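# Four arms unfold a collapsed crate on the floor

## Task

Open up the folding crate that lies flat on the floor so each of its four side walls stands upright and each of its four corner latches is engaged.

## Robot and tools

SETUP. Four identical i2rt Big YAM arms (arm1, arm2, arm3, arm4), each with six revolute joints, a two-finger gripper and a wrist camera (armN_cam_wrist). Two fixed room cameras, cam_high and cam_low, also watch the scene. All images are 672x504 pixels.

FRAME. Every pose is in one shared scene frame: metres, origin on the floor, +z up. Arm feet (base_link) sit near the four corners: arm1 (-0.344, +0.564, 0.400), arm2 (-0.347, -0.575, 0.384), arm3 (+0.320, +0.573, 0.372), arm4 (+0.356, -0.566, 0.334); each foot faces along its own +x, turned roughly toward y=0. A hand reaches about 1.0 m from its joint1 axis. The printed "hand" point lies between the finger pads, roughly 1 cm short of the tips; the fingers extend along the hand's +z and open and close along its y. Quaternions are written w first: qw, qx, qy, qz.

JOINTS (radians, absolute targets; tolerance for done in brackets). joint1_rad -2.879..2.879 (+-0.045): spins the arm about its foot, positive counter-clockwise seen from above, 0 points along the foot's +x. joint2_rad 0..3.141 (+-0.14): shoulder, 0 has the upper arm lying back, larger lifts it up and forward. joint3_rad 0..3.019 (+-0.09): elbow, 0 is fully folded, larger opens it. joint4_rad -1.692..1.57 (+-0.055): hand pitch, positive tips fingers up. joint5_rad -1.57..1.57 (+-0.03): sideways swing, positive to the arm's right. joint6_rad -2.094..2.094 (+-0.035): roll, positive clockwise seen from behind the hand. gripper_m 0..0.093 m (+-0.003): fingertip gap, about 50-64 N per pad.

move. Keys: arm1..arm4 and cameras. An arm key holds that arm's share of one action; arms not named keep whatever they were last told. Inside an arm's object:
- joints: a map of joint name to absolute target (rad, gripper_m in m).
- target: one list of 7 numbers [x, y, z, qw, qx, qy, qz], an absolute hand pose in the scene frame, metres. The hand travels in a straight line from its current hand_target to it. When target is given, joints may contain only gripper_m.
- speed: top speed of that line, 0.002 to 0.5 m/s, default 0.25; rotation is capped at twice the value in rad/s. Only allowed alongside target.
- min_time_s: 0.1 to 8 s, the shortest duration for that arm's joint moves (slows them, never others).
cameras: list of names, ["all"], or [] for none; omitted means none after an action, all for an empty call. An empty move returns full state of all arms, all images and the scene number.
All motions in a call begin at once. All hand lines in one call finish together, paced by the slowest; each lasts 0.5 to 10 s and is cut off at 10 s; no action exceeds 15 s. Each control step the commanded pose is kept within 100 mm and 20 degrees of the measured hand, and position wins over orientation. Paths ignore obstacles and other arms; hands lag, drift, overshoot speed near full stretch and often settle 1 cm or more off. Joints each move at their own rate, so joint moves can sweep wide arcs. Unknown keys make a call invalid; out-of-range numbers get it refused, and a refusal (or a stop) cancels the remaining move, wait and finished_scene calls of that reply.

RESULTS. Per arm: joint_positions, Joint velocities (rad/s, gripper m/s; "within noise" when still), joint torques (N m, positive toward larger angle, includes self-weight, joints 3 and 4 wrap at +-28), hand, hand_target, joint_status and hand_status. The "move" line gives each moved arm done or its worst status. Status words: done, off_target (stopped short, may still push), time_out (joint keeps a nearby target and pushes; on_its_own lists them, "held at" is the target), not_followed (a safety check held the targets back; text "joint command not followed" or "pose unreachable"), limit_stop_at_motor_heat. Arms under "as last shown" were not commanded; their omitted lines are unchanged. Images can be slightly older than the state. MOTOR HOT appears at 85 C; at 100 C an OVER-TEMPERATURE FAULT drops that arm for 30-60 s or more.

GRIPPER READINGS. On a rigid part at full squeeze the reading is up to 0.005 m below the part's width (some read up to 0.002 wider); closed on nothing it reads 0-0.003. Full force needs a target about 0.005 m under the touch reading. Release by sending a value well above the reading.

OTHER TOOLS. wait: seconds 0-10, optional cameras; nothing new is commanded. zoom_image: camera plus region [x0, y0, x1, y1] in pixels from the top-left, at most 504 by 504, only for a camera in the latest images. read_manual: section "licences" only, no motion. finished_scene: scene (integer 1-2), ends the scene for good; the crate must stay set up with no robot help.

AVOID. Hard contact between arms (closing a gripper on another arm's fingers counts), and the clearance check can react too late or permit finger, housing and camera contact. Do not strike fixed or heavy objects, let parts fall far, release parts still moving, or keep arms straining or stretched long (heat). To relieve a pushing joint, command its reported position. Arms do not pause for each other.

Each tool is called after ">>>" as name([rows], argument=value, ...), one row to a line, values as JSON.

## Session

>>> move()

Scene clock: 0.00 s.
Joint torques (N m): no reading
Motor temperatures (°C): arm1=[27 28 28 26 23 23 25] | arm2=[23 24 24 24 27 26 24] | arm3=[26 24 27 23 26 23 27] | arm4=[24 26 26 29 26 24 26]
Heat: arm1: hottest joint2_rad 28 °C; arm2: hottest joint5_rad 27 °C; arm3: hottest joint3_rad 27 °C; arm4: hottest joint4_rad 29 °C.
Joint velocities: within noise
arm1.joint_positions: joint1_rad=+0.789 joint2_rad=+0.609 joint3_rad=+1.408 joint4_rad=-1.451 joint5_rad=+0.217 joint6_rad=-0.687 gripper_m=+0.09396
arm1.joint_status: not commanded
arm1.hand: x=-0.1883 y=+0.4177 z=+0.9285 quat_wxyz=(-0.292, -0.006, -0.892, +0.344) (m; scene frame)
arm1.hand_target: x=-0.1903 y=+0.4192 z=+0.9383 quat_wxyz=(-0.301, -0.007, -0.887, +0.350) (m; scene frame)
arm1.hand_status: not commanded
arm2.joint_positions: joint1_rad=-0.187 joint2_rad=+0.597 joint3_rad=+1.311 joint4_rad=-1.291 joint5_rad=+0.240 joint6_rad=-0.242 gripper_m=+0.09396
arm2.joint_status: not commanded
arm2.hand: x=-0.2313 y=-0.3616 z=+0.9012 quat_wxyz=(-0.466, +0.549, -0.680, -0.136) (m; scene frame)
arm2.hand_target: x=-0.2318 y=-0.3633 z=+0.9149 quat_wxyz=(-0.477, +0.543, -0.676, -0.143) (m; scene frame)
arm2.hand_status: not commanded
arm3.joint_positions: joint1_rad=+0.868 joint2_rad=+0.636 joint3_rad=+1.401 joint4_rad=-1.459 joint5_rad=+0.267 joint6_rad=-0.464 gripper_m=+0.09396
arm3.joint_status: not commanded
arm3.hand: x=+0.4150 y=+0.3713 z=+0.8920 quat_wxyz=(-0.249, -0.258, -0.861, +0.361) (m; scene frame)
arm3.hand_target: x=+0.4139 y=+0.3728 z=+0.9011 quat_wxyz=(-0.257, -0.258, -0.856, +0.367) (m; scene frame)
arm3.hand_status: not commanded
arm4.joint_positions: joint1_rad=-0.127 joint2_rad=+0.607 joint3_rad=+1.357 joint4_rad=-1.287 joint5_rad=+0.181 joint6_rad=-0.762 gripper_m=+0.09396
arm4.joint_status: not commanded
arm4.hand: x=+0.3685 y=-0.3250 z=+0.8718 quat_wxyz=(-0.478, +0.793, -0.350, -0.141) (m; scene frame)
arm4.hand_target: x=+0.3687 y=-0.3277 z=+0.8812 quat_wxyz=(-0.487, +0.788, -0.349, -0.145) (m; scene frame)
arm4.hand_status: not commanded
pictures: arm1_cam_wrist, arm2_cam_wrist, arm3_cam_wrist, arm4_cam_wrist, cam_high, cam_low

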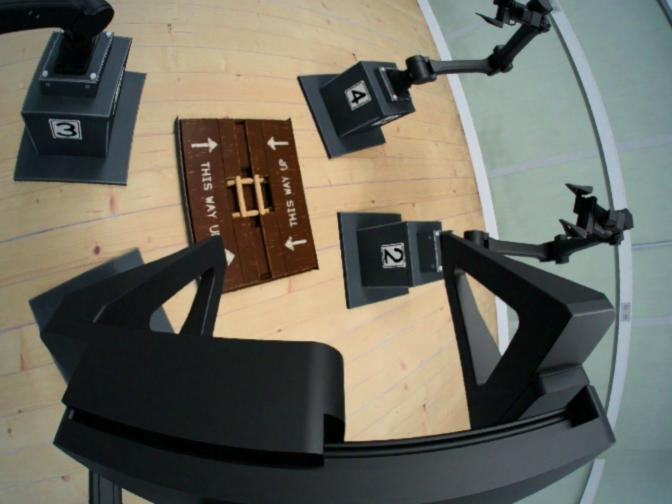

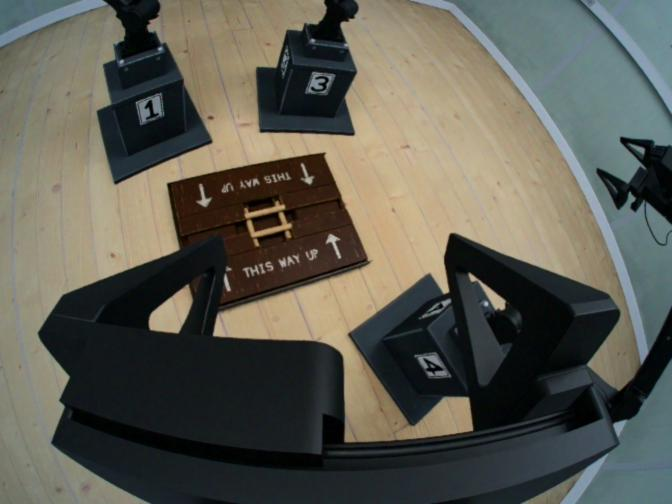

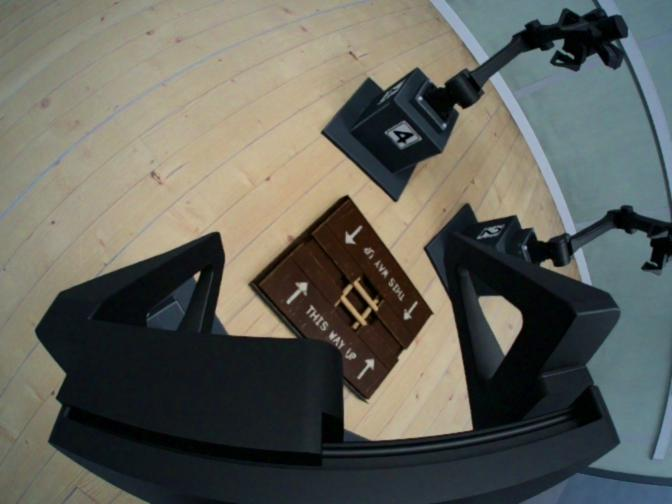

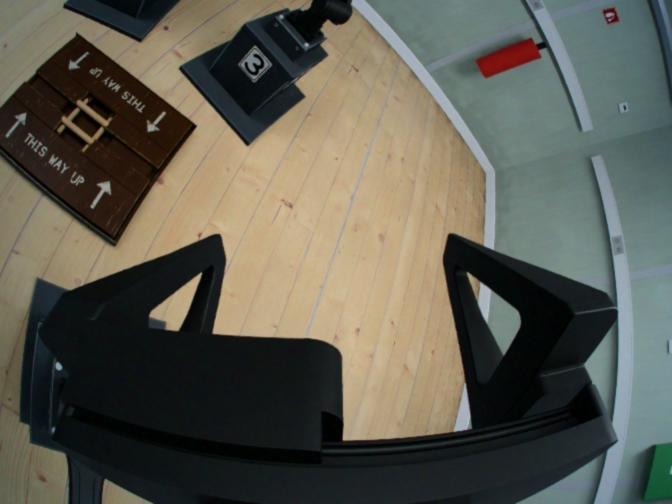

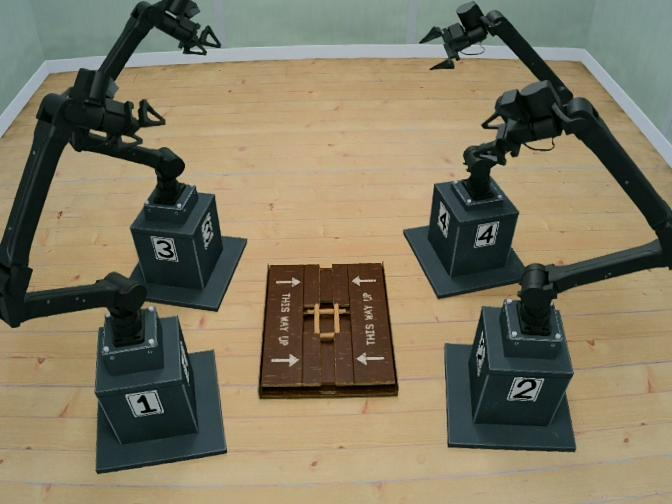

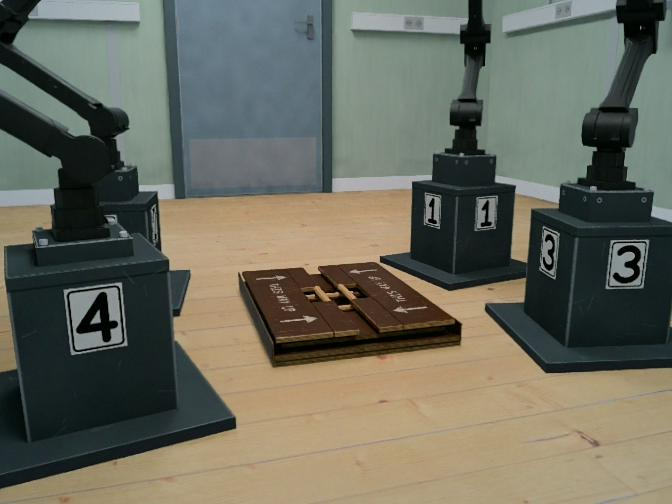

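>>> zoom_image(camera="cam_high", region=[240, 240, 440, 420])

>>> zoom_image(camera="cam_high", region=[290, 280, 370, 350])

Scaled by 2.520 from the camera's 672x504 image, which has a finer 960x720 frame.

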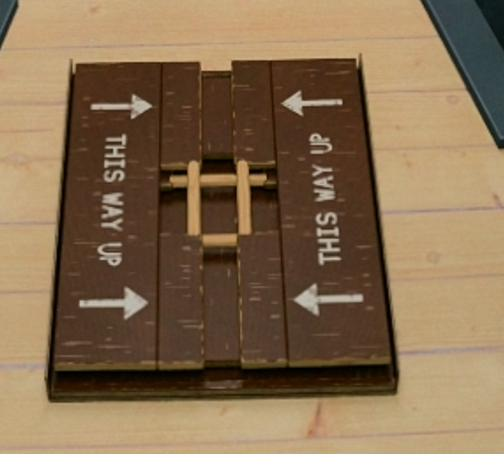

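Scaled by 6.300 from the camera's 672x504 image, which has a finer 960x720 frame.

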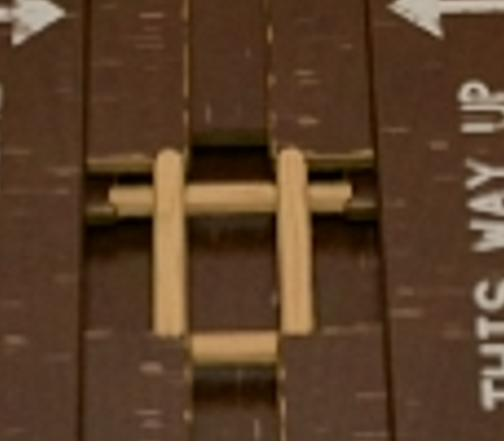

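>>> move(arm1={"joints": {"joint1_rad": 0.352, "joint2_rad": 2.548, "joint3_rad": 1.665, "joint4_rad": -0.674, "joint5_rad": 0.0, "joint6_rad": -0.998, "gripper_m": 0.05}, "min_time_s": 2.5}, arm4={"joints": {"joint1_rad": 0.564, "joint2_rad": 1.854, "joint3_rad": 1.266, "joint4_rad": -0.983, "joint5_rad": 0.0, "joint6_rad": -0.775, "gripper_m": 0.05}, "min_time_s": 2.5}, arm2={"joints": {"joint1_rad": -0.026, "joint2_rad": 2.014, "joint3_rad": 1.583, "joint4_rad": -1.14, "joint5_rad": 0.0, "joint6_rad": -0.14, "gripper_m": 0.05}, "min_time_s": 2.5}, arm3={"joints": {"joint1_rad": 0.04, "joint2_rad": 1.951, "joint3_rad": 1.515, "joint4_rad": -1.134, "joint5_rad": 0.0, "joint6_rad": -0.152, "gripper_m": 0.05}, "min_time_s": 2.5}, cameras=["arm1_cam_wrist"])

Scene clock: 24.23 s.
Joint torques (N m): arm1=[-0.21 -26.11 7.23 0.76 0 -0.04] | arm2=[0.09 -22.18 9.2 0.57 -0.09 0.06] | arm3=[-0.15 -15.68 9.8 0.65 -0.05 0.17] | arm4=[1.73 -16.15 7.99 0.32 -0.18 -0.05]
Motor temperatures (°C): arm1=[27 29 29 26 23 23 25] | arm2=[23 24 26 25 27 26 24] | arm3=[26 24 30 23 26 23 27] | arm4=[24 26 28 29 26 25 26]
Heat: arm1: hottest joint2_rad 29 °C; arm2: hottest joint5_rad 27 °C; arm3: hottest joint3_rad 30 °C; arm4: hottest joint4_rad 29 °C.
move: arm1 done; arm2 done; arm3 done; arm4 done
Joint velocities: within noise
arm1.joint_positions: joint1_rad=+0.361 joint2_rad=+2.564 joint3_rad=+1.634 joint4_rad=-0.681 joint5_rad=+0.010 joint6_rad=-0.977 gripper_m=+0.05007
arm1.joint_status: all done
arm1.hand: x=-0.0390 y=+0.0535 z=+0.1277 quat_wxyz=(+0.018, -0.024, -0.999, -0.011) (m; scene frame)
arm1.hand_target: x=-0.0284 y=+0.0358 z=+0.1372 quat_wxyz=(+0.006, -0.019, -1.000, +0.006) (m; scene frame)
arm1.hand_status: not commanded
arm2.joint_positions: joint1_rad=-0.023 joint2_rad=+2.038 joint3_rad=+1.541 joint4_rad=-1.150 joint5_rad=+0.010 joint6_rad=-0.148 gripper_m=+0.05013
arm2.joint_status: all done
arm2.hand: x=-0.2540 y=-0.0127 z=+0.3931 quat_wxyz=(+0.027, +0.703, -0.710, +0.026) (m; scene frame)
arm2.hand_target: x=-0.2543 y=+0.0090 z=+0.4136 quat_wxyz=(+0.002, +0.702, -0.712, +0.007) (m; scene frame)
arm2.hand_status: not commanded
arm3.joint_positions: joint1_rad=+0.035 joint2_rad=+1.949 joint3_rad=+1.467 joint4_rad=-1.144 joint5_rad=+0.011 joint6_rad=-0.155 gripper_m=+0.05013
arm3.joint_status: all done
arm3.hand: x=+0.2195 y=+0.0331 z=+0.4041 quat_wxyz=(+0.019, -0.715, -0.698, -0.020) (m; scene frame)
arm3.hand_target: x=+0.2167 y=+0.0118 z=+0.4126 quat_wxyz=(+0.005, -0.718, -0.696, -0.003) (m; scene frame)
arm3.hand_status: not commanded
arm4.joint_positions: joint1_rad=+0.559 joint2_rad=+1.858 joint3_rad=+1.268 joint4_rad=-0.993 joint5_rad=+0.010 joint6_rad=-0.759 gripper_m=+0.05007
arm4.joint_status: all done
arm4.hand: x=+0.0046 y=-0.1983 z=+0.3484 quat_wxyz=(+0.001, +1.000, -0.023, +0.007) (m; scene frame)
arm4.hand_target: x=+0.0049 y=-0.1976 z=+0.3440 quat_wxyz=(+0.001, +1.000, -0.017, +0.007) (m; scene frame)
arm4.hand_status: not commanded
pictures: arm1_cam_wrist

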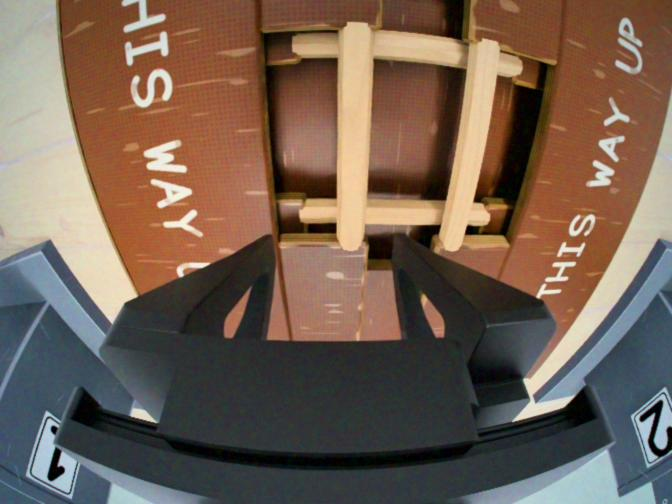

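>>> move(arm1={"target": [-0.0195, 0.028, 0.034, 0, 0.0122, 0.9999, 0], "speed": 0.1}, cameras=["arm1_cam_wrist"])

Scene clock: 27.43 s.
Joint torques (N m): arm1=[-0.09 -24.7 7.16 0.81 -0.04 -0.05] | arm2=[0.44 -22.24 9.18 0.55 -0.1 0.06] | arm3=[-0.62 -15.91 9.84 0.58 0.02 0.13] | arm4=[1.61 -16.21 7.95 0.32 -0.18 -0.06]
Motor temperatures (°C): arm1=[27 29 29 26 23 23 25] | arm2=[23 25 26 24 27 26 24] | arm3=[26 25 30 23 26 23 27] | arm4=[24 26 28 29 26 25 26]
Heat: arm1: hottest joint2_rad 29 °C; arm2: hottest joint5_rad 27 °C; arm3: hottest joint3_rad 30 °C; arm4: hottest joint4_rad 29 °C.
move: arm1 off_target
Joint velocities: within noise
arm1.joint_positions: joint1_rad=+0.363 joint2_rad=+2.786 joint3_rad=+1.829 joint4_rad=-0.632 joint5_rad=-0.006 joint6_rad=-0.986 gripper_m=+0.05007
arm1.joint_status: not commanded
arm1.hand: x=-0.0254 y=+0.0368 z=+0.0395 quat_wxyz=(+0.005, -0.019, -1.000, -0.007) (m; scene frame)
arm1.hand_target: x=-0.0194 y=+0.0299 z=+0.0337 quat_wxyz=(+0.000, -0.012, -1.000, +0.000) (m; scene frame)
arm1.hand_status: off_target (0.012 m and 1.2 deg from the pose sent, 0.099 m and 2.8 deg at the start)
arm2.joint_positions: joint1_rad=-0.025 joint2_rad=+2.038 joint3_rad=+1.541 joint4_rad=-1.150 joint5_rad=+0.010 joint6_rad=-0.148 gripper_m=+0.05013
arm2.joint_status: not commanded
arm2.hand: x=-0.2531 y=-0.0129 z=+0.3931 quat_wxyz=(+0.027, +0.702, -0.711, +0.026) (m; scene frame)
arm2.hand_target: x=-0.2534 y=+0.0089 z=+0.4136 quat_wxyz=(+0.002, +0.702, -0.712, +0.007) (m; scene frame)
arm2.hand_status: not commanded
arm3.joint_positions: joint1_rad=+0.029 joint2_rad=+1.949 joint3_rad=+1.467 joint4_rad=-1.144 joint5_rad=+0.011 joint6_rad=-0.152 gripper_m=+0.05013
arm3.joint_status: not commanded
arm3.hand: x=+0.2161 y=+0.0337 z=+0.4041 quat_wxyz=(+0.019, -0.719, -0.695, -0.020) (m; scene frame)
arm3.hand_target: x=+0.2132 y=+0.0124 z=+0.4126 quat_wxyz=(+0.005, -0.722, -0.692, -0.003) (m; scene frame)
arm3.hand_status: not commanded
arm4.joint_positions: joint1_rad=+0.556 joint2_rad=+1.858 joint3_rad=+1.268 joint4_rad=-0.993 joint5_rad=+0.010 joint6_rad=-0.759 gripper_m=+0.05007
arm4.joint_status: not commanded
arm4.hand: x=+0.0057 y=-0.1972 z=+0.3484 quat_wxyz=(+0.001, +1.000, -0.024, +0.007) (m; scene frame)
arm4.hand_target: x=+0.0060 y=-0.1966 z=+0.3440 quat_wxyz=(+0.001, +1.000, -0.019, +0.007) (m; scene frame)
arm4.hand_status: not commanded
pictures: arm1_cam_wrist

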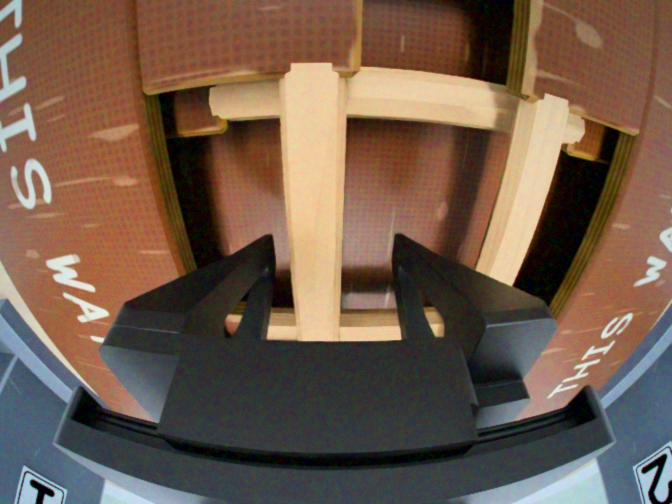

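>>> move(arm1={"joints": {"gripper_m": 0.0}})

>>> move(arm1={"target": [-0.019, 0.047, 0.127, 0, 0.0122, 0.9999, 0], "speed": 0.13})

>>> move(arm1={"target": [-0.0175, 0.093, 0.198, 0, 0.0122, 0.9999, 0], "speed": 0.14}, cameras=["arm1_cam_wrist"])

Scene clock: 29.67 s.
Joint torques (N m): arm1=[0.09 -24.53 7.09 1.33 0.18 -0.08] | arm2=[0.44 -22.24 9.18 0.57 -0.1 0.06] | arm3=[-0.44 -15.62 9.95 0.62 -0.02 0.15] | arm4=[1.61 -16.21 7.95 0.32 -0.18 -0.06]
Motor temperatures (°C): arm1=[27 29 29 26 23 23 25] | arm2=[23 25 26 24 27 26 24] | arm3=[26 25 31 23 26 23 27] | arm4=[24 26 28 29 26 25 26]
Heat: arm1: hottest joint2_rad 29 °C; arm2: hottest joint5_rad 27 °C; arm3: hottest joint3_rad 31 °C; arm4: hottest joint4_rad 29 °C.
move: arm1 off_target
Joint velocities: within noise
arm1.joint_positions: joint1_rad=+0.364 joint2_rad=+2.788 joint3_rad=+1.829 joint4_rad=-0.647 joint5_rad=-0.019 joint6_rad=-0.983 gripper_m=+0.01728
arm1.joint_status: gripper_m off_target (ended at +0.01731, target +0.00000)
arm1.hand: x=-0.0250 y=+0.0425 z=+0.0387 quat_wxyz=(+0.004, -0.020, -1.000, -0.017) (m; scene frame)
arm1.hand_target: x=-0.0187 y=+0.0304 z=+0.0337 quat_wxyz=(-0.003, -0.012, -1.000, -0.003) (m; scene frame)
arm1.hand_status: not commanded
arm2, arm3, arm4: as last shown
pictures: none

Scene clock: 31.03 s.
Joint torques (N m): arm1=[-0.15 -31.27 4.1 -1.1 0.2 -0.01] | arm2=[0.44 -22.24 9.17 0.58 -0.09 0.06] | arm3=[-0.44 -15.62 9.91 0.66 0 0.15] | arm4=[1.61 -16.21 7.95 0.32 -0.18 -0.06]
Motor temperatures (°C): arm1=[27 29 29 26 23 23 25] | arm2=[23 26 26 24 27 26 24] | arm3=[26 25 31 23 26 23 27] | arm4=[24 27 28 29 26 25 26]
Heat: arm1: hottest joint2_rad 29 °C; arm2: hottest joint5_rad 27 °C; arm3: hottest joint3_rad 31 °C; arm4: hottest joint4_rad 29 °C.
move: arm1 off_target
Joint velocities: within noise
arm1.joint_positions: joint1_rad=+0.372 joint2_rad=+2.630 joint3_rad=+1.674 joint4_rad=-0.615 joint5_rad=-0.009 joint6_rad=-0.969 gripper_m=+0.01677
arm1.joint_status: not commanded
arm1.hand: x=-0.0252 y=+0.0491 z=+0.0979 quat_wxyz=(-0.001, -0.023, -1.000, +0.000) (m; scene frame)
arm1.hand_target: x=-0.0178 y=+0.0439 z=+0.1256 quat_wxyz=(-0.002, -0.012, -1.000, +0.005) (m; scene frame)
arm1.hand_status: off_target (0.030 m and 1.2 deg from the pose sent, 0.089 m and 2.2 deg at the start)
arm2, arm3, arm4: as last shown
pictures: none

Scene clock: 32.30 s.
Joint torques (N m): arm1=[0.67 -29.22 3.74 -1.61 -0.24 -0.04] | arm2=[0.44 -22.24 9.17 0.57 -0.09 0.06] | arm3=[-0.5 -15.91 9.88 0.7 -0.02 0.13] | arm4=[1.61 -16.21 7.97 0.31 -0.18 -0.06]
Motor temperatures (°C): arm1=[27 29 29 26 23 23 25] | arm2=[23 26 26 24 27 26 24] | arm3=[26 25 31 23 26 23 27] | arm4=[24 27 28 29 26 25 26]
Heat: arm1: hottest joint2_rad 29 °C; arm2: hottest joint5_rad 27 °C; arm3: hottest joint3_rad 31 °C; arm4: hottest joint4_rad 29 °C.
move: arm1 off_target
Joint velocities: within noise
arm1.joint_positions: joint1_rad=+0.412 joint2_rad=+2.427 joint3_rad=+1.471 joint4_rad=-0.615 joint5_rad=+0.005 joint6_rad=-0.931 gripper_m=+0.01697
arm1.joint_status: not commanded
arm1.hand: x=-0.0250 y=+0.0885 z=+0.1682 quat_wxyz=(+0.005, -0.022, -1.000, +0.004) (m; scene frame)
arm1.hand_target: x=-0.0188 y=+0.0919 z=+0.1963 quat_wxyz=(+0.003, -0.013, -1.000, +0.001) (m; scene frame)
arm1.hand_status: off_target (0.031 m and 1.3 deg from the pose sent, 0.110 m and 1.2 deg at the start)
arm2, arm3, arm4: as last shown
pictures: arm1_cam_wrist

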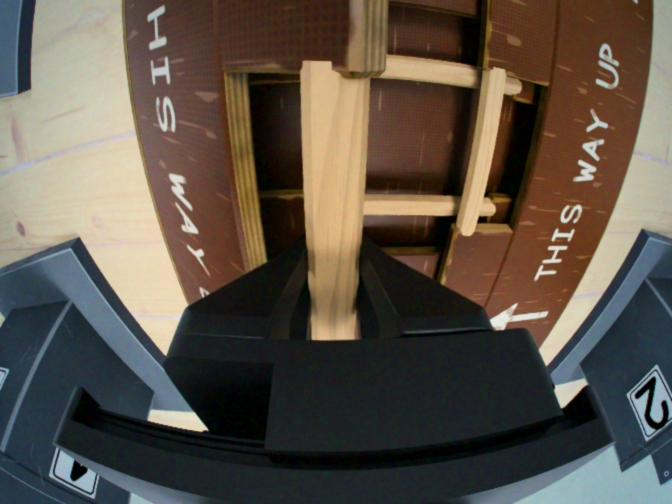

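>>> move(arm1={"target": [-0.0165, 0.150, 0.2345, 0, 0.0122, 0.9999, 0], "speed": 0.12}, arm4={"target": [-0.0315, -0.0105, 0.14, 0, 0.9999, -0.0122, 0], "speed": 0.25})

>>> move(arm1={"target": [-0.015, 0.192, 0.2385, 0, 0.0122, 0.9999, 0], "speed": 0.1}, arm4={"target": [-0.0315, -0.0105, 0.10, 0, 0.9999, -0.0122, 0], "speed": 0.15}, cameras=["arm4_cam_wrist", "arm1_cam_wrist"])

Scene clock: 37.13 s.
Joint torques (N m): arm1=[0.79 -26.64 3.84 -0.73 -0.09 0.01] | arm2=[0.44 -22.24 9.2 0.57 -0.09 0.06] | arm3=[-0.44 -16.03 9.84 0.66 -0.02 0.15] | arm4=[1.49 -22.18 10.86 -0.53 -0.24 -0.11]
Motor temperatures (°C): arm1=[27 30 29 26 23 23 25] | arm2=[23 26 27 24 27 26 24] | arm3=[26 26 32 23 26 23 27] | arm4=[24 27 28 29 26 25 26]
Heat: arm1: hottest joint2_rad 30 °C; arm2: hottest joint3_rad 27 °C; arm3: hottest joint3_rad 32 °C; arm4: hottest joint4_rad 29 °C.
move: arm1 off_target; arm4 off_target
Joint velocities: within noise
arm1.joint_positions: joint1_rad=+0.473 joint2_rad=+2.271 joint3_rad=+1.289 joint4_rad=-0.601 joint5_rad=-0.003 joint6_rad=-0.867 gripper_m=+0.01669
arm1.joint_status: not commanded
arm1.hand: x=-0.0233 y=+0.1465 z=+0.2113 quat_wxyz=(+0.006, -0.023, -1.000, -0.003) (m; scene frame)
arm1.hand_target: x=-0.0165 y=+0.1491 z=+0.2337 quat_wxyz=(+0.000, -0.012, -1.000, +0.001) (m; scene frame)
arm1.hand_status: off_target (0.024 m and 1.5 deg from the pose sent, 0.091 m and 1.3 deg at the start)
arm2, arm3: as last shown
arm4.joint_positions: joint1_rad=+0.407 joint2_rad=+2.521 joint3_rad=+1.848 joint4_rad=-0.900 joint5_rad=+0.000 joint6_rad=-0.915 gripper_m=+0.05007
arm4.joint_status: not commanded
arm4.hand: x=-0.0286 y=-0.0207 z=+0.1439 quat_wxyz=(+0.001, +1.000, -0.021, +0.001) (m; scene frame)
arm4.hand_target: x=-0.0315 y=-0.0129 z=+0.1389 quat_wxyz=(+0.000, +1.000, -0.014, -0.001) (m; scene frame)
arm4.hand_status: off_target (0.011 m and 1.0 deg from the pose sent, 0.282 m and 1.6 deg at the start)
pictures: none

Scene clock: 38.53 s.
Joint torques (N m): arm1=[0.91 -25.52 2.73 -0.77 -0.46 0.11] | arm2=[0.44 -22.24 9.18 0.58 -0.09 0.06] | arm3=[-0.67 -15.38 9.88 0.73 -0.02 0.12] | arm4=[1.38 -22.71 10.52 0.2 -0.16 -0.1]
Motor temperatures (°C): arm1=[27 30 29 26 23 23 25] | arm2=[23 27 27 24 27 26 24] | arm3=[26 26 32 23 26 23 27] | arm4=[24 27 28 29 26 25 26]
Heat: arm1: hottest joint2_rad 30 °C; arm2: hottest joint2_rad 27 °C; arm3: hottest joint3_rad 32 °C; arm4: hottest joint4_rad 29 °C.
move: arm1 off_target; arm4 off_target
Joint velocities: within noise
arm1.joint_positions: joint1_rad=+0.511 joint2_rad=+2.208 joint3_rad=+1.190 joint4_rad=-0.542 joint5_rad=+0.007 joint6_rad=-0.828 gripper_m=+0.01666
arm1.joint_status: not commanded
arm1.hand: x=-0.0224 y=+0.1745 z=+0.2220 quat_wxyz=(+0.001, -0.023, -1.000, +0.010) (m; scene frame)
arm1.hand_target: x=-0.0186 y=+0.1878 z=+0.2382 quat_wxyz=(+0.000, -0.016, -1.000, +0.001) (m; scene frame)
arm1.hand_status: off_target (0.025 m and 1.7 deg from the pose sent, 0.054 m and 1.5 deg at the start)
arm2, arm3: as last shown
arm4.joint_positions: joint1_rad=+0.405 joint2_rad=+2.596 joint3_rad=+1.883 joint4_rad=-0.881 joint5_rad=+0.000 joint6_rad=-0.920 gripper_m=+0.05007
arm4.joint_status: not commanded
arm4.hand: x=-0.0258 y=-0.0228 z=+0.1057 quat_wxyz=(+0.009, +1.000, -0.019, +0.007) (m; scene frame)
arm4.hand_target: x=-0.0298 y=-0.0110 z=+0.1005 quat_wxyz=(+0.000, +1.000, -0.013, +0.000) (m; scene frame)
arm4.hand_status: off_target (0.015 m and 1.5 deg from the pose sent, 0.045 m and 1.0 deg at the start)
pictures: arm1_cam_wrist, arm4_cam_wrist

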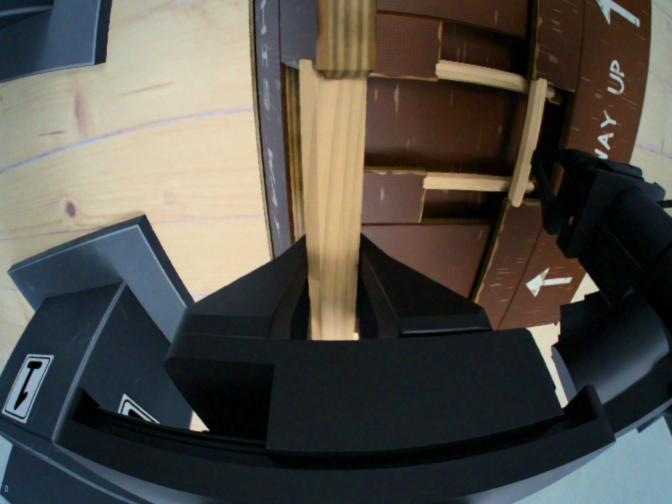

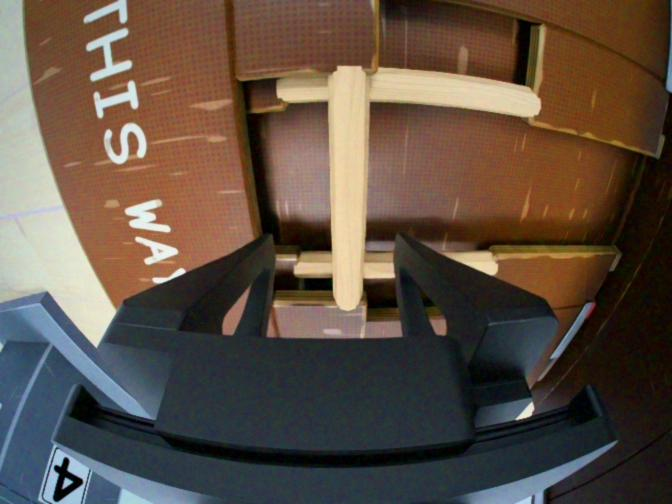

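>>> move(arm1={"target": [-0.0145, 0.222, 0.2365, 0, 0.0122, 0.9999, 0], "speed": 0.1}, arm4={"target": [-0.0315, -0.006, 0.065, 0, 0.9999, -0.0122, 0], "speed": 0.12})

>>> move(arm1={"target": [-0.0135, 0.254, 0.2345, 0, 0.0122, 0.9999, 0], "speed": 0.1}, arm4={"target": [-0.0315, -0.006, 0.0395, 0, 0.9999, -0.0122, 0], "speed": 0.1}, cameras=["arm4_cam_wrist", "arm1_cam_wrist", "cam_low"])

Scene clock: 41.60 s.
Joint torques (N m): arm1=[2.61 -23.41 2.45 -0.73 -1.04 0.17] | arm2=[0.44 -22.24 9.17 0.55 -0.1 0.07] | arm3=[-0.5 -15.74 9.95 0.61 -0.01 0.14] | arm4=[1.14 -22.18 10.41 0.1 -0.16 -0.1]
Motor temperatures (°C): arm1=[27 30 29 26 23 23 25] | arm2=[23 27 27 24 27 26 24] | arm3=[26 26 32 23 26 23 27] | arm4=[24 27 28 29 26 25 26]
Heat: arm1: hottest joint2_rad 30 °C; arm2: hottest joint2_rad 27 °C; arm3: hottest joint3_rad 32 °C; arm4: hottest joint4_rad 29 °C.
move: arm1 off_target; arm4 off_target
Joint velocities: within noise
arm1.joint_positions: joint1_rad=+0.545 joint2_rad=+2.169 joint3_rad=+1.123 joint4_rad=-0.499 joint5_rad=+0.020 joint6_rad=-0.793 gripper_m=+0.01671
arm1.joint_status: not commanded
arm1.hand: x=-0.0222 y=+0.1963 z=+0.2268 quat_wxyz=(+0.001, -0.024, -1.000, +0.019) (m; scene frame)
arm1.hand_target: x=-0.0155 y=+0.2204 z=+0.2357 quat_wxyz=(+0.001, -0.012, -1.000, +0.001) (m; scene frame)
arm1.hand_status: off_target (0.029 m and 2.6 deg from the pose sent, 0.050 m and 1.7 deg at the start)
arm2, arm3: as last shown
arm4.joint_positions: joint1_rad=+0.405 joint2_rad=+2.674 joint3_rad=+1.942 joint4_rad=-0.854 joint5_rad=+0.000 joint6_rad=-0.923 gripper_m=+0.05007
arm4.joint_status: not commanded
arm4.hand: x=-0.0294 y=-0.0177 z=+0.0715 quat_wxyz=(+0.006, +1.000, -0.018, +0.005) (m; scene frame)
arm4.hand_target: x=-0.0309 y=-0.0067 z=+0.0649 quat_wxyz=(+0.000, +1.000, -0.013, +0.000) (m; scene frame)
arm4.hand_status: off_target (0.014 m and 1.1 deg from the pose sent, 0.044 m and 1.5 deg at the start)
pictures: none

Scene clock: 43.00 s.
Joint torques (N m): arm1=[2.9 -22.01 1.83 -0.68 -1.37 0.21] | arm2=[0.38 -22.18 9.17 0.57 -0.1 0.06] | arm3=[-0.32 -16.09 9.84 0.75 -0.01 0.14] | arm4=[1.14 -22.53 10.39 0.18 -0.17 -0.1]
Motor temperatures (°C): arm1=[27 30 29 26 23 23 25] | arm2=[23 27 27 24 27 26 24] | arm3=[26 26 32 23 26 23 27] | arm4=[24 27 28 29 26 25 26]
Heat: arm1: hottest joint2_rad 30 °C; arm2: hottest joint2_rad 27 °C; arm3: hottest joint3_rad 32 °C; arm4: hottest joint4_rad 29 °C.
move: arm1 off_target; arm4 off_target
Joint velocities: within noise
arm1.joint_positions: joint1_rad=+0.585 joint2_rad=+2.137 joint3_rad=+1.057 joint4_rad=-0.457 joint5_rad=+0.028 joint6_rad=-0.753 gripper_m=+0.01688
arm1.joint_status: not commanded
arm1.hand: x=-0.0215 y=+0.2217 z=+0.2290 quat_wxyz=(+0.001, -0.024, -0.999, +0.025) (m; scene frame)
arm1.hand_target: x=-0.0145 y=+0.2523 z=+0.2338 quat_wxyz=(+0.001, -0.009, -1.000, +0.000) (m; scene frame)
arm1.hand_status: off_target (0.034 m and 3.1 deg from the pose sent, 0.059 m and 2.6 deg at the start)
arm2, arm3: as last shown
arm4.joint_positions: joint1_rad=+0.405 joint2_rad=+2.725 joint3_rad=+1.977 joint4_rad=-0.838 joint5_rad=+0.000 joint6_rad=-0.924 gripper_m=+0.05007
arm4.joint_status: not commanded
arm4.hand: x=-0.0303 y=-0.0164 z=+0.0483 quat_wxyz=(+0.006, +1.000, -0.017, +0.004) (m; scene frame)
arm4.hand_target: x=-0.0312 y=-0.0064 z=+0.0400 quat_wxyz=(-0.001, +1.000, -0.012, +0.000) (m; scene frame)
arm4.hand_status: off_target (0.014 m and 1.0 deg from the pose sent, 0.034 m and 1.1 deg at the start)
pictures: arm1_cam_wrist, arm4_cam_wrist, cam_low

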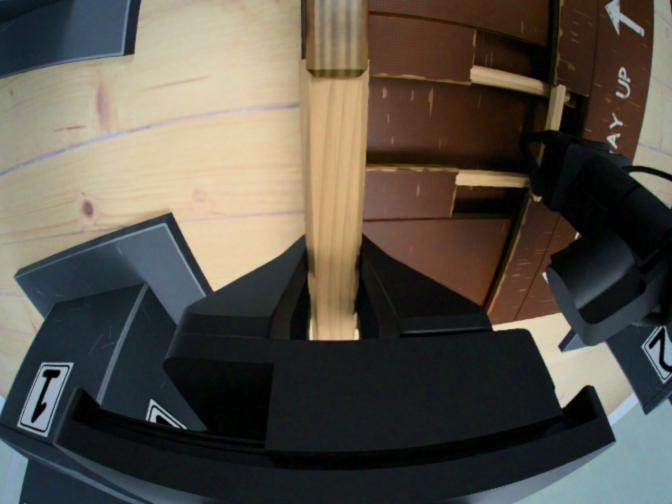

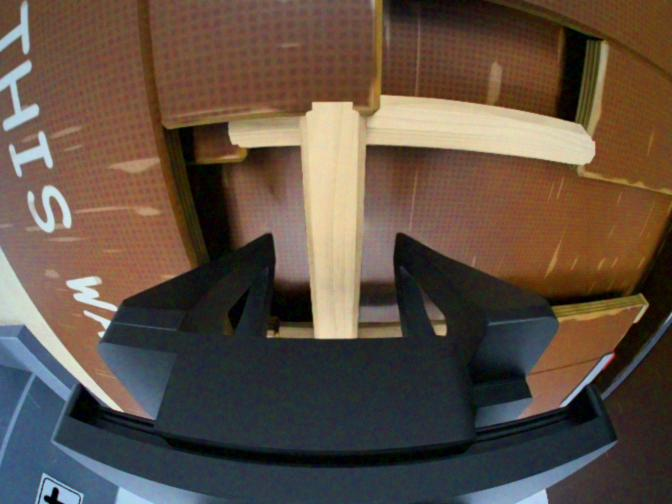

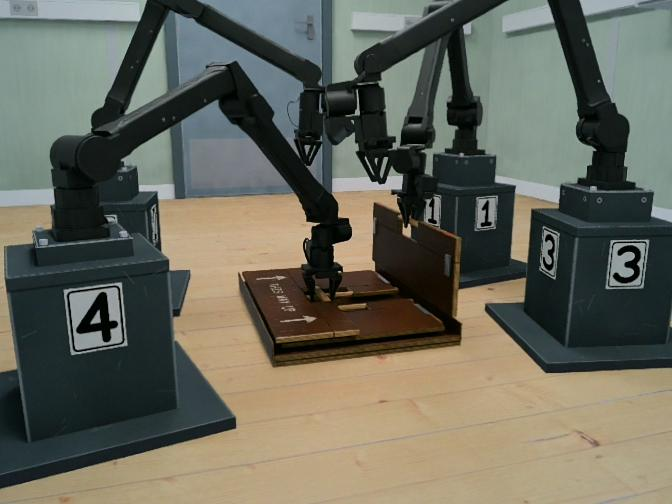

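>>> move(arm4={"joints": {"gripper_m": 0.0}})

>>> move(arm4={"target": [-0.0315, -0.028, 0.140, 0, 0.9999, -0.0122, 0], "speed": 0.13})

>>> move(arm4={"target": [-0.0325, -0.078, 0.214, 0, 0.9999, -0.0122, 0], "speed": 0.13})

>>> move(arm4={"target": [-0.034, -0.133, 0.244, 0, 0.9999, -0.0122, 0], "speed": 0.12})

>>> move(arm4={"target": [-0.035, -0.178, 0.2495, 0, 0.9999, -0.0122, 0], "speed": 0.1}, cameras=["arm4_cam_wrist", "cam_low"])

Scene clock: 46.37 s.
Joint torques (N m): arm1=[3.66 -22.12 1.68 -0.83 -1.33 0.22] | arm2=[0.38 -22.24 9.17 0.57 -0.09 0.07] | arm3=[-0.44 -15.91 9.91 0.72 0 0.15] | arm4=[1.14 -22.53 10.35 0.17 -0.19 -0.08]
Motor temperatures (°C): arm1=[27 30 29 26 24 23 26] | arm2=[23 27 27 24 27 26 24] | arm3=[26 26 33 23 26 23 27] | arm4=[24 28 28 29 26 25 26]
Heat: arm1: hottest joint2_rad 30 °C; arm2: hottest joint2_rad 27 °C; arm3: hottest joint3_rad 33 °C; arm4: hottest joint4_rad 29 °C.
move: arm4 off_target
Joint velocities: within noise
arm1: as last shown
arm2.joint_positions: joint1_rad=-0.025 joint2_rad=+2.038 joint3_rad=+1.541 joint4_rad=-1.150 joint5_rad=+0.010 joint6_rad=-0.148 gripper_m=+0.05013
arm2.joint_status: not commanded
arm2.hand: x=-0.2531 y=-0.0129 z=+0.3931 quat_wxyz=(+0.027, +0.702, -0.711, +0.026) (m; scene frame)
arm2.hand_target: x=-0.2534 y=+0.0089 z=+0.4136 quat_wxyz=(+0.002, +0.702, -0.712, +0.007) (m; scene frame)
arm2.hand_status: not commanded
arm3.joint_positions: joint1_rad=+0.029 joint2_rad=+1.949 joint3_rad=+1.467 joint4_rad=-1.144 joint5_rad=+0.011 joint6_rad=-0.152 gripper_m=+0.05013
arm3.joint_status: not commanded
arm3.hand: x=+0.2161 y=+0.0337 z=+0.4041 quat_wxyz=(+0.019, -0.719, -0.695, -0.020) (m; scene frame)
arm3.hand_target: x=+0.2132 y=+0.0124 z=+0.4126 quat_wxyz=(+0.005, -0.722, -0.692, -0.003) (m; scene frame)
arm3.hand_status: not commanded
arm4.joint_positions: joint1_rad=+0.405 joint2_rad=+2.725 joint3_rad=+1.977 joint4_rad=-0.838 joint5_rad=+0.000 joint6_rad=-0.935 gripper_m=+0.01679
arm4.joint_status: gripper_m off_target (ended at +0.01681, target +0.00000)
arm4.hand: x=-0.0303 y=-0.0164 z=+0.0483 quat_wxyz=(+0.006, +1.000, -0.011, +0.004) (m; scene frame)
arm4.hand_target: x=-0.0312 y=-0.0066 z=+0.0399 quat_wxyz=(+0.000, +1.000, -0.008, +0.000) (m; scene frame)
arm4.hand_status: not commanded
pictures: none

Scene clock: 47.80 s.
Joint torques (N m): arm1=[3.49 -22.42 1.85 -0.57 -1.38 0.21] | arm2=[0.44 -22.24 9.18 0.57 -0.09 0.07] | arm3=[-0.5 -15.74 9.94 0.62 -0.03 0.16] | arm4=[2.43 -28.1 6.49 -1.83 -0.47 0.23]
Motor temperatures (°C): arm1=[27 30 29 26 24 23 26] | arm2=[23 28 27 24 27 26 24] | arm3=[26 26 33 23 26 23 27] | arm4=[24 28 28 29 26 25 26]
Heat: arm1: hottest joint2_rad 30 °C; arm2: hottest joint2_rad 28 °C; arm3: hottest joint3_rad 33 °C; arm4: hottest joint4_rad 29 °C.
move: arm4 off_target
Joint velocities: within noise
arm1, arm2, arm3: as last shown
arm4.joint_positions: joint1_rad=+0.415 joint2_rad=+2.568 joint3_rad=+1.843 joint4_rad=-0.833 joint5_rad=+0.010 joint6_rad=-0.927 gripper_m=+0.01625
arm4.joint_status: not commanded
arm4.hand: x=-0.0305 y=-0.0240 z=+0.1120 quat_wxyz=(-0.008, +1.000, -0.011, +0.000) (m; scene frame)
arm4.hand_target: x=-0.0369 y=-0.0277 z=+0.1387 quat_wxyz=(-0.004, +1.000, -0.013, -0.003) (m; scene frame)
arm4.hand_status: off_target (0.028 m and 0.9 deg from the pose sent, 0.092 m and 0.8 deg at the start)
pictures: none

Scene clock: 49.13 s.
Joint torques (N m): arm1=[3.37 -22.18 1.89 -0.73 -1.36 0.19] | arm2=[0.5 -22.3 9.18 0.55 -0.09 0.06] | arm3=[-0.62 -15.62 9.91 0.75 -0.01 0.16] | arm4=[2.43 -27.34 6.11 -2.82 -0.64 0.28]
Motor temperatures (°C): arm1=[27 30 29 26 24 23 26] | arm2=[23 28 27 24 27 26 24] | arm3=[26 26 33 23 26 23 27] | arm4=[24 28 28 29 26 25 26]
Heat: arm1: hottest joint2_rad 30 °C; arm2: hottest joint2_rad 28 °C; arm3: hottest joint3_rad 33 °C; arm4: hottest joint4_rad 29 °C.
move: arm4 off_target
Joint velocities: within noise
arm1, arm2, arm3: as last shown
arm4.joint_positions: joint1_rad=+0.453 joint2_rad=+2.368 joint3_rad=+1.652 joint4_rad=-0.833 joint5_rad=+0.016 joint6_rad=-0.890 gripper_m=+0.01686
arm4.joint_status: not commanded
arm4.hand: x=-0.0305 y=-0.0639 z=+0.1825 quat_wxyz=(-0.014, +1.000, -0.010, -0.001) (m; scene frame)
arm4.hand_target: x=-0.0315 y=-0.0754 z=+0.2120 quat_wxyz=(-0.001, +1.000, -0.014, +0.001) (m; scene frame)
arm4.hand_status: off_target (0.035 m and 1.6 deg from the pose sent, 0.115 m and 0.9 deg at the start)
pictures: none

Scene clock: 50.30 s.
Joint torques (N m): arm1=[3.72 -21.77 1.94 -0.73 -1.39 0.16] | arm2=[0.5 -22.24 9.18 0.57 -0.09 0.07] | arm3=[-0.38 -15.38 9.91 0.75 0 0.13] | arm4=[2.43 -23.77 6.34 -1.55 -0.5 0.28]
Motor temperatures (°C): arm1=[27 30 29 26 24 23 26] | arm2=[23 28 27 24 27 26 24] | arm3=[26 26 33 23 26 23 27] | arm4=[24 28 28 29 26 25 26]
Heat: arm1: hottest joint2_rad 30 °C; arm2: hottest joint2_rad 28 °C; arm3: hottest joint3_rad 33 °C; arm4: hottest joint4_rad 29 °C.
move: arm4 off_target
Joint velocities: within noise
arm1, arm2, arm3: as last shown
arm4.joint_positions: joint1_rad=+0.513 joint2_rad=+2.208 joint3_rad=+1.481 joint4_rad=-0.835 joint5_rad=+0.010 joint6_rad=-0.831 gripper_m=+0.01650
arm4.joint_status: not commanded
arm4.hand: x=-0.0315 y=-0.1218 z=+0.2272 quat_wxyz=(-0.007, +1.000, -0.010, +0.000) (m; scene frame)
arm4.hand_target: x=-0.0324 y=-0.1313 z=+0.2435 quat_wxyz=(+0.000, +1.000, -0.014, +0.000) (m; scene frame)
arm4.hand_status: off_target (0.020 m and 0.8 deg from the pose sent, 0.093 m and 1.6 deg at the start)
pictures: none

Scene clock: 51.43 s.
Joint torques (N m): arm1=[3.43 -22.18 1.94 -0.61 -1.34 0.2] | arm2=[0.38 -22.24 9.18 0.57 -0.09 0.06] | arm3=[-0.44 -15.91 9.87 0.7 -0.04 0.15] | arm4=[3.6 -22.07 5.44 -1.46 -0.84 0.32]
Motor temperatures (°C): arm1=[27 30 29 26 24 23 26] | arm2=[23 28 27 24 27 26 24] | arm3=[26 27 33 23 26 23 27] | arm4=[24 28 28 29 26 25 26]
Heat: arm1: hottest joint2_rad 30 °C; arm2: hottest joint2_rad 28 °C; arm3: hottest joint3_rad 33 °C; arm4: hottest joint4_rad 29 °C.
move: arm4 off_target
Joint velocities: within noise
arm1, arm2, arm3: as last shown
arm4.joint_positions: joint1_rad=+0.557 joint2_rad=+2.130 joint3_rad=+1.376 joint4_rad=-0.790 joint5_rad=+0.023 joint6_rad=-0.788 gripper_m=+0.01647
arm4.joint_status: not commanded
arm4.hand: x=-0.0322 y=-0.1554 z=+0.2406 quat_wxyz=(-0.018, +1.000, -0.009, -0.001) (m; scene frame)
arm4.hand_target: x=-0.0351 y=-0.1762 z=+0.2499 quat_wxyz=(-0.002, +1.000, -0.008, +0.000) (m; scene frame)
arm4.hand_status: off_target (0.024 m and 2.1 deg from the pose sent, 0.061 m and 0.8 deg at the start)
pictures: arm4_cam_wrist, cam_low

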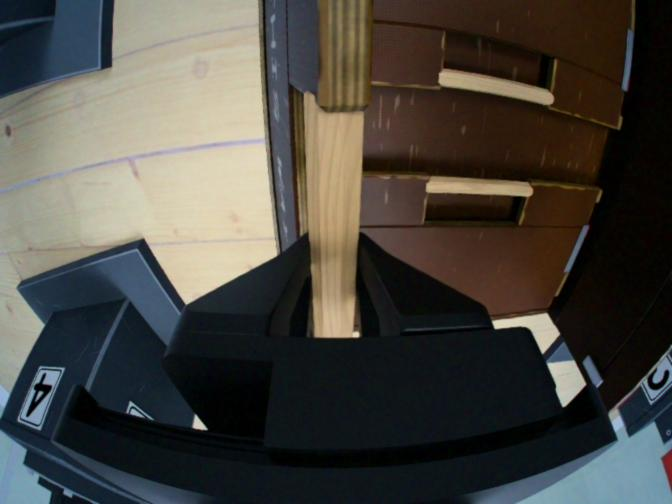

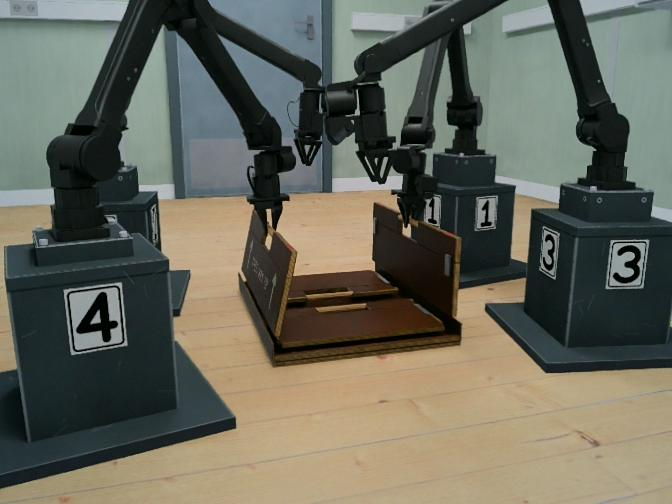

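>>> move(arm4={"target": [-0.036, -0.212, 0.2455, 0, 0.9999, -0.0122, 0], "speed": 0.1}, arm2={"target": [-0.110, 0.024, 0.20, 0, -0.6984, 0.7157, 0], "speed": 0.3})

>>> move(arm4={"target": [-0.037, -0.239, 0.2435, 0, 0.9999, -0.0122, 0], "speed": 0.1}, arm2={"target": [-0.072, 0.027, 0.11, 0, -0.6984, 0.7157, 0], "speed": 0.2}, cameras=["arm4_cam_wrist", "arm2_cam_wrist", "cam_low"])

Scene clock: 55.27 s.
Joint torques (N m): arm1=[3.43 -22.07 1.8 -0.58 -1.31 0.19] | arm2=[-0.32 -24 7.9 0.44 -0.14 -0.15] | arm3=[-0.26 -15.97 9.87 0.62 -0.03 0.1] | arm4=[4.25 -19.96 4.92 -1.26 -1.22 0.48]
Motor temperatures (°C): arm1=[27 30 29 26 24 23 26] | arm2=[23 28 28 24 27 26 24] | arm3=[26 27 33 23 26 23 27] | arm4=[24 29 28 29 27 25 27]
Heat: arm1: hottest joint2_rad 30 °C; arm2: hottest joint2_rad 28 °C; arm3: hottest joint3_rad 33 °C; arm4: hottest joint2_rad 29 °C.
move: arm2 off_target; arm4 off_target
Joint velocities: within noise
arm1, arm3: as last shown
arm2.joint_positions: joint1_rad=-0.238 joint2_rad=+2.450 joint3_rad=+1.688 joint4_rad=-0.846 joint5_rad=+0.001 joint6_rad=-0.332 gripper_m=+0.05013
arm2.joint_status: not commanded
arm2.hand: x=-0.1179 y=+0.0055 z=+0.1925 quat_wxyz=(+0.016, +0.692, -0.722, +0.008) (m; scene frame)
arm2.hand_target: x=-0.1120 y=+0.0229 z=+0.1999 quat_wxyz=(+0.000, +0.695, -0.719, -0.001) (m; scene frame)
arm2.hand_status: off_target (0.022 m and 2.3 deg from the pose sent, 0.243 m and 4.4 deg at the start)
arm4.joint_positions: joint1_rad=+0.594 joint2_rad=+2.079 joint3_rad=+1.297 joint4_rad=-0.749 joint5_rad=+0.033 joint6_rad=-0.746 gripper_m=+0.01661
arm4.joint_status: not commanded
arm4.hand: x=-0.0326 y=-0.1818 z=+0.2459 quat_wxyz=(-0.026, +1.000, -0.012, -0.004) (m; scene frame)
arm4.hand_target: x=-0.0354 y=-0.2104 z=+0.2458 quat_wxyz=(+0.000, +1.000, -0.013, +0.000) (m; scene frame)
arm4.hand_status: off_target (0.030 m and 3.0 deg from the pose sent, 0.057 m and 2.1 deg at the start)
pictures: none

Scene clock: 56.73 s.
Joint torques (N m): arm1=[3.66 -22.36 1.89 -0.79 -1.35 0.21] | arm2=[-0.73 -25.76 7.43 0.28 -0.11 -0.12] | arm3=[-0.5 -15.85 9.89 0.65 -0.02 0.15] | arm4=[5.36 -19.19 4.19 -1.43 -1.4 0.59]
Motor temperatures (°C): arm1=[27 30 29 26 24 23 26] | arm2=[23 28 28 24 27 26 24] | arm3=[26 27 33 23 26 23 27] | arm4=[24 29 28 29 27 25 27]
Heat: arm1: hottest joint2_rad 30 °C; arm2: hottest joint2_rad 28 °C; arm3: hottest joint3_rad 33 °C; arm4: hottest joint2_rad 29 °C.
move: arm2 off_target; arm4 off_target
Joint velocities: within noise
arm1, arm3: as last shown
arm2.joint_positions: joint1_rad=-0.293 joint2_rad=+2.671 joint3_rad=+1.851 joint4_rad=-0.791 joint5_rad=+0.001 joint6_rad=-0.394 gripper_m=+0.05013
arm2.joint_status: not commanded
arm2.hand: x=-0.0792 y=+0.0072 z=+0.0989 quat_wxyz=(+0.018, +0.694, -0.720, +0.008) (m; scene frame)
arm2.hand_target: x=-0.0716 y=+0.0257 z=+0.1106 quat_wxyz=(+0.000, +0.698, -0.716, +0.000) (m; scene frame)
arm2.hand_status: off_target (0.024 m and 2.4 deg from the pose sent, 0.097 m and 2.3 deg at the start)
arm4.joint_positions: joint1_rad=+0.620 joint2_rad=+2.050 joint3_rad=+1.245 joint4_rad=-0.712 joint5_rad=+0.040 joint6_rad=-0.717 gripper_m=+0.01667
arm4.joint_status: not commanded
arm4.hand: x=-0.0330 y=-0.1989 z=+0.2469 quat_wxyz=(-0.033, +0.999, -0.014, -0.007) (m; scene frame)
arm4.hand_target: x=-0.0358 y=-0.2374 z=+0.2433 quat_wxyz=(-0.001, +1.000, -0.012, +0.002) (m; scene frame)
arm4.hand_status: off_target (0.040 m and 3.9 deg from the pose sent, 0.057 m and 3.0 deg at the start)
pictures: arm2_cam_wrist, arm4_cam_wrist, cam_low

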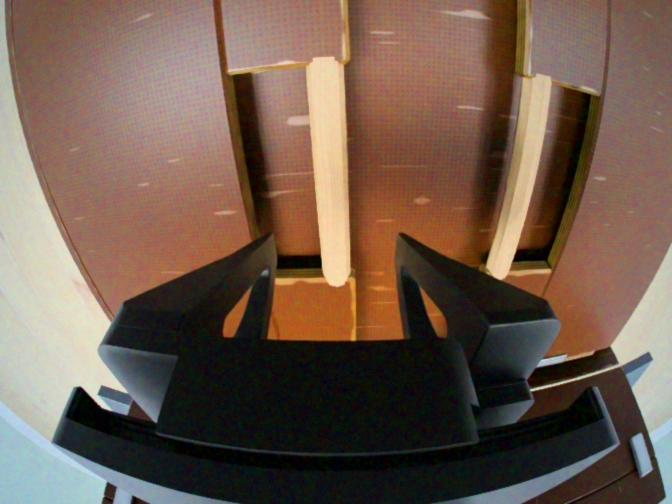

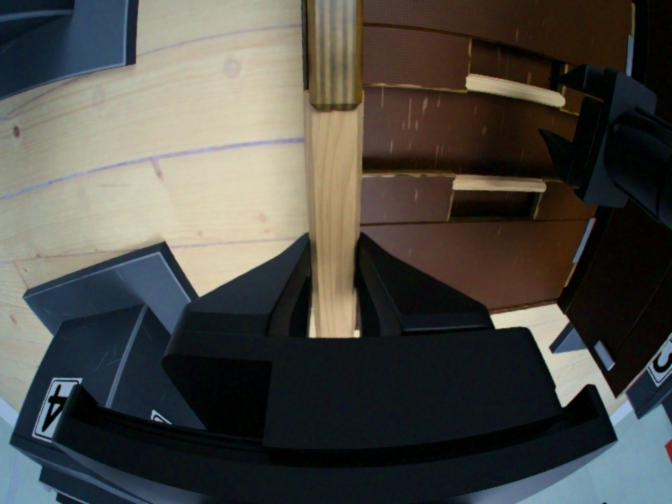

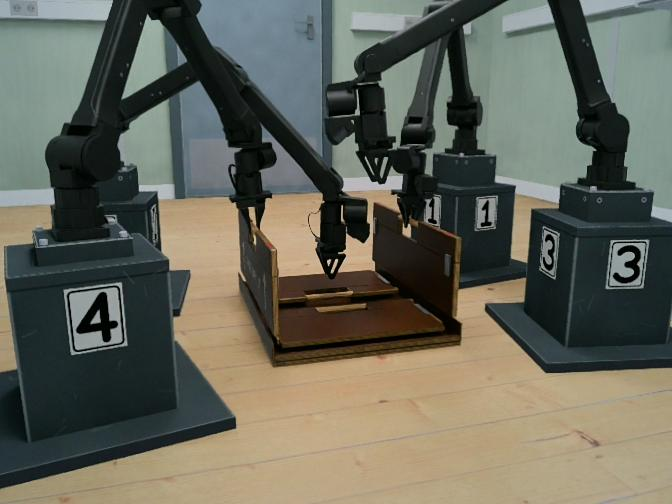

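>>> move(arm2={"target": [-0.076, 0.027, 0.035, 0, -0.6984, 0.7157, 0], "speed": 0.12}, cameras=["arm2_cam_wrist"])

Scene clock: 71.17 s.
Joint torques (N m): arm1=[2.73 -22.07 1.73 -0.65 -1.37 0.21] | arm2=[0.62 -25.7 7.06 0.55 -0.09 -0.07] | arm3=[-0.21 -16.21 9.91 0.58 -0.04 0.16] | arm4=[5.36 -19.14 4.19 -1.42 -1.4 0.59]
Motor temperatures (°C): arm1=[27 31 29 26 25 23 26] | arm2=[23 27 28 24 27 26 24] | arm3=[26 27 34 23 26 23 27] | arm4=[24 29 28 29 28 25 27]
Heat: arm1: hottest joint2_rad 31 °C; arm2: hottest joint3_rad 28 °C; arm3: hottest joint3_rad 34 °C; arm4: hottest joint2_rad 29 °C.
move: arm2 off_target
Joint velocities: within noise
arm1.joint_positions: joint1_rad=+0.585 joint2_rad=+2.137 joint3_rad=+1.057 joint4_rad=-0.457 joint5_rad=+0.028 joint6_rad=-0.753 gripper_m=+0.01688
arm1.joint_status: not commanded
arm1.hand: x=-0.0215 y=+0.2217 z=+0.2290 quat_wxyz=(+0.001, -0.024, -0.999, +0.025) (m; scene frame)
arm1.hand_target: x=-0.0145 y=+0.2523 z=+0.2338 quat_wxyz=(+0.001, -0.009, -1.000, +0.000) (m; scene frame)
arm1.hand_status: not commanded
arm2.joint_positions: joint1_rad=-0.293 joint2_rad=+2.829 joint3_rad=+1.960 joint4_rad=-0.745 joint5_rad=+0.001 joint6_rad=-0.394 gripper_m=+0.05013
arm2.joint_status: not commanded
arm2.hand: x=-0.0799 y=+0.0055 z=+0.0271 quat_wxyz=(+0.020, +0.694, -0.719, +0.008) (m; scene frame)
arm2.hand_target: x=-0.0765 y=+0.0261 z=+0.0356 quat_wxyz=(+0.000, +0.698, -0.716, +0.000) (m; scene frame)
arm2.hand_status: off_target (0.023 m and 2.5 deg from the pose sent, 0.067 m and 2.4 deg at the start)
arm3, arm4: as last shown
pictures: arm2_cam_wrist

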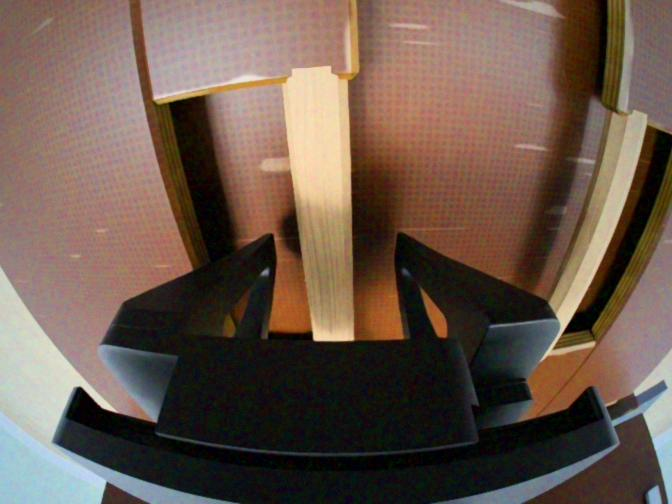

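>>> move(arm2={"target": [-0.078, 0.026, 0.027, 0, -0.6984, 0.7157, 0], "speed": 0.08})

>>> move(arm2={"joints": {"gripper_m": 0.0}}, cameras=["arm2_cam_wrist"])

Scene clock: 72.97 s.
Joint torques (N m): arm1=[4.19 -21.71 1.85 -0.65 -1.34 0.21] | arm2=[0.85 -24.7 7.2 0.65 -0.09 -0.05] | arm3=[-0.85 -15.62 9.91 0.75 -0.01 0.17] | arm4=[5.36 -19.19 4.19 -1.43 -1.4 0.59]
Motor temperatures (°C): arm1=[27 31 29 26 25 23 26] | arm2=[23 27 28 24 27 26 24] | arm3=[26 27 34 23 26 23 27] | arm4=[24 29 28 29 28 25 27]
Heat: arm1: hottest joint2_rad 31 °C; arm2: hottest joint3_rad 28 °C; arm3: hottest joint3_rad 34 °C; arm4: hottest joint2_rad 29 °C.
move: arm2 off_target
Joint velocities: within noise
arm1, arm4: as last shown
arm2.joint_positions: joint1_rad=-0.293 joint2_rad=+2.831 joint3_rad=+1.967 joint4_rad=-0.739 joint5_rad=+0.001 joint6_rad=-0.394 gripper_m=+0.05013
arm2.joint_status: not commanded
arm2.hand: x=-0.0779 y=+0.0099 z=+0.0279 quat_wxyz=(+0.014, +0.694, -0.720, +0.006) (m; scene frame)
arm2.hand_target: x=-0.0783 y=+0.0251 z=+0.0269 quat_wxyz=(+0.000, +0.698, -0.716, +0.000) (m; scene frame)
arm2.hand_status: off_target (0.016 m and 1.9 deg from the pose sent, 0.021 m and 2.5 deg at the start)
arm3.joint_positions: joint1_rad=+0.029 joint2_rad=+1.949 joint3_rad=+1.467 joint4_rad=-1.144 joint5_rad=+0.011 joint6_rad=-0.152 gripper_m=+0.05013
arm3.joint_status: not commanded
arm3.hand: x=+0.2161 y=+0.0337 z=+0.4041 quat_wxyz=(+0.019, -0.719, -0.695, -0.020) (m; scene frame)
arm3.hand_target: x=+0.2132 y=+0.0124 z=+0.4126 quat_wxyz=(+0.005, -0.722, -0.692, -0.003) (m; scene frame)
arm3.hand_status: not commanded
pictures: none

Scene clock: 73.73 s.
Joint torques (N m): arm1=[3.84 -22.07 1.85 -0.5 -1.37 0.2] | arm2=[0.5 -24.64 7.2 0.75 0.18 0.12] | arm3=[-0.5 -16.03 9.99 0.73 0 0.15] | arm4=[5.36 -19.14 4.19 -1.43 -1.4 0.59]
Motor temperatures (°C): arm1=[27 31 29 26 25 23 26] | arm2=[23 27 28 24 27 26 24] | arm3=[26 27 34 23 26 23 27] | arm4=[24 29 28 29 28 25 27]
Heat: arm1: hottest joint2_rad 31 °C; arm2: hottest joint3_rad 28 °C; arm3: hottest joint3_rad 34 °C; arm4: hottest joint2_rad 29 °C.
move: arm2 off_target
Joint velocities: within noise
arm1, arm3, arm4: as last shown
arm2.joint_positions: joint1_rad=-0.290 joint2_rad=+2.832 joint3_rad=+1.967 joint4_rad=-0.740 joint5_rad=-0.015 joint6_rad=-0.418 gripper_m=+0.01723
arm2.joint_status: gripper_m off_target (ended at +0.01726, target +0.00000)
arm2.hand: x=-0.0826 y=+0.0108 z=+0.0270 quat_wxyz=(+0.018, +0.704, -0.710, -0.001) (m; scene frame)
arm2.hand_target: x=-0.0793 y=+0.0257 z=+0.0268 quat_wxyz=(+0.002, +0.702, -0.713, -0.004) (m; scene frame)
arm2.hand_status: not commanded
pictures: arm2_cam_wrist

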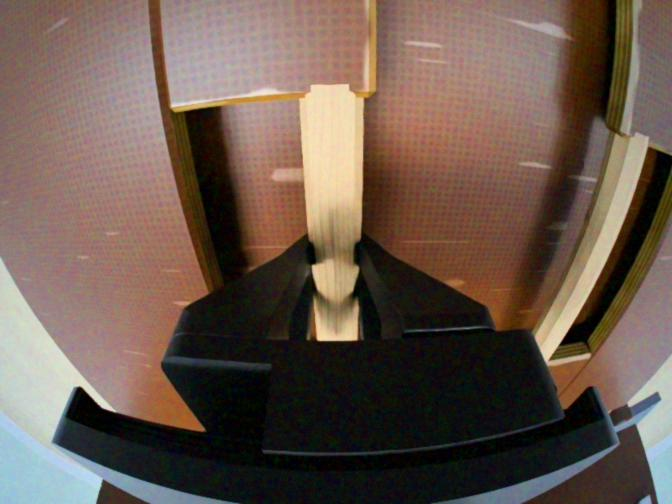

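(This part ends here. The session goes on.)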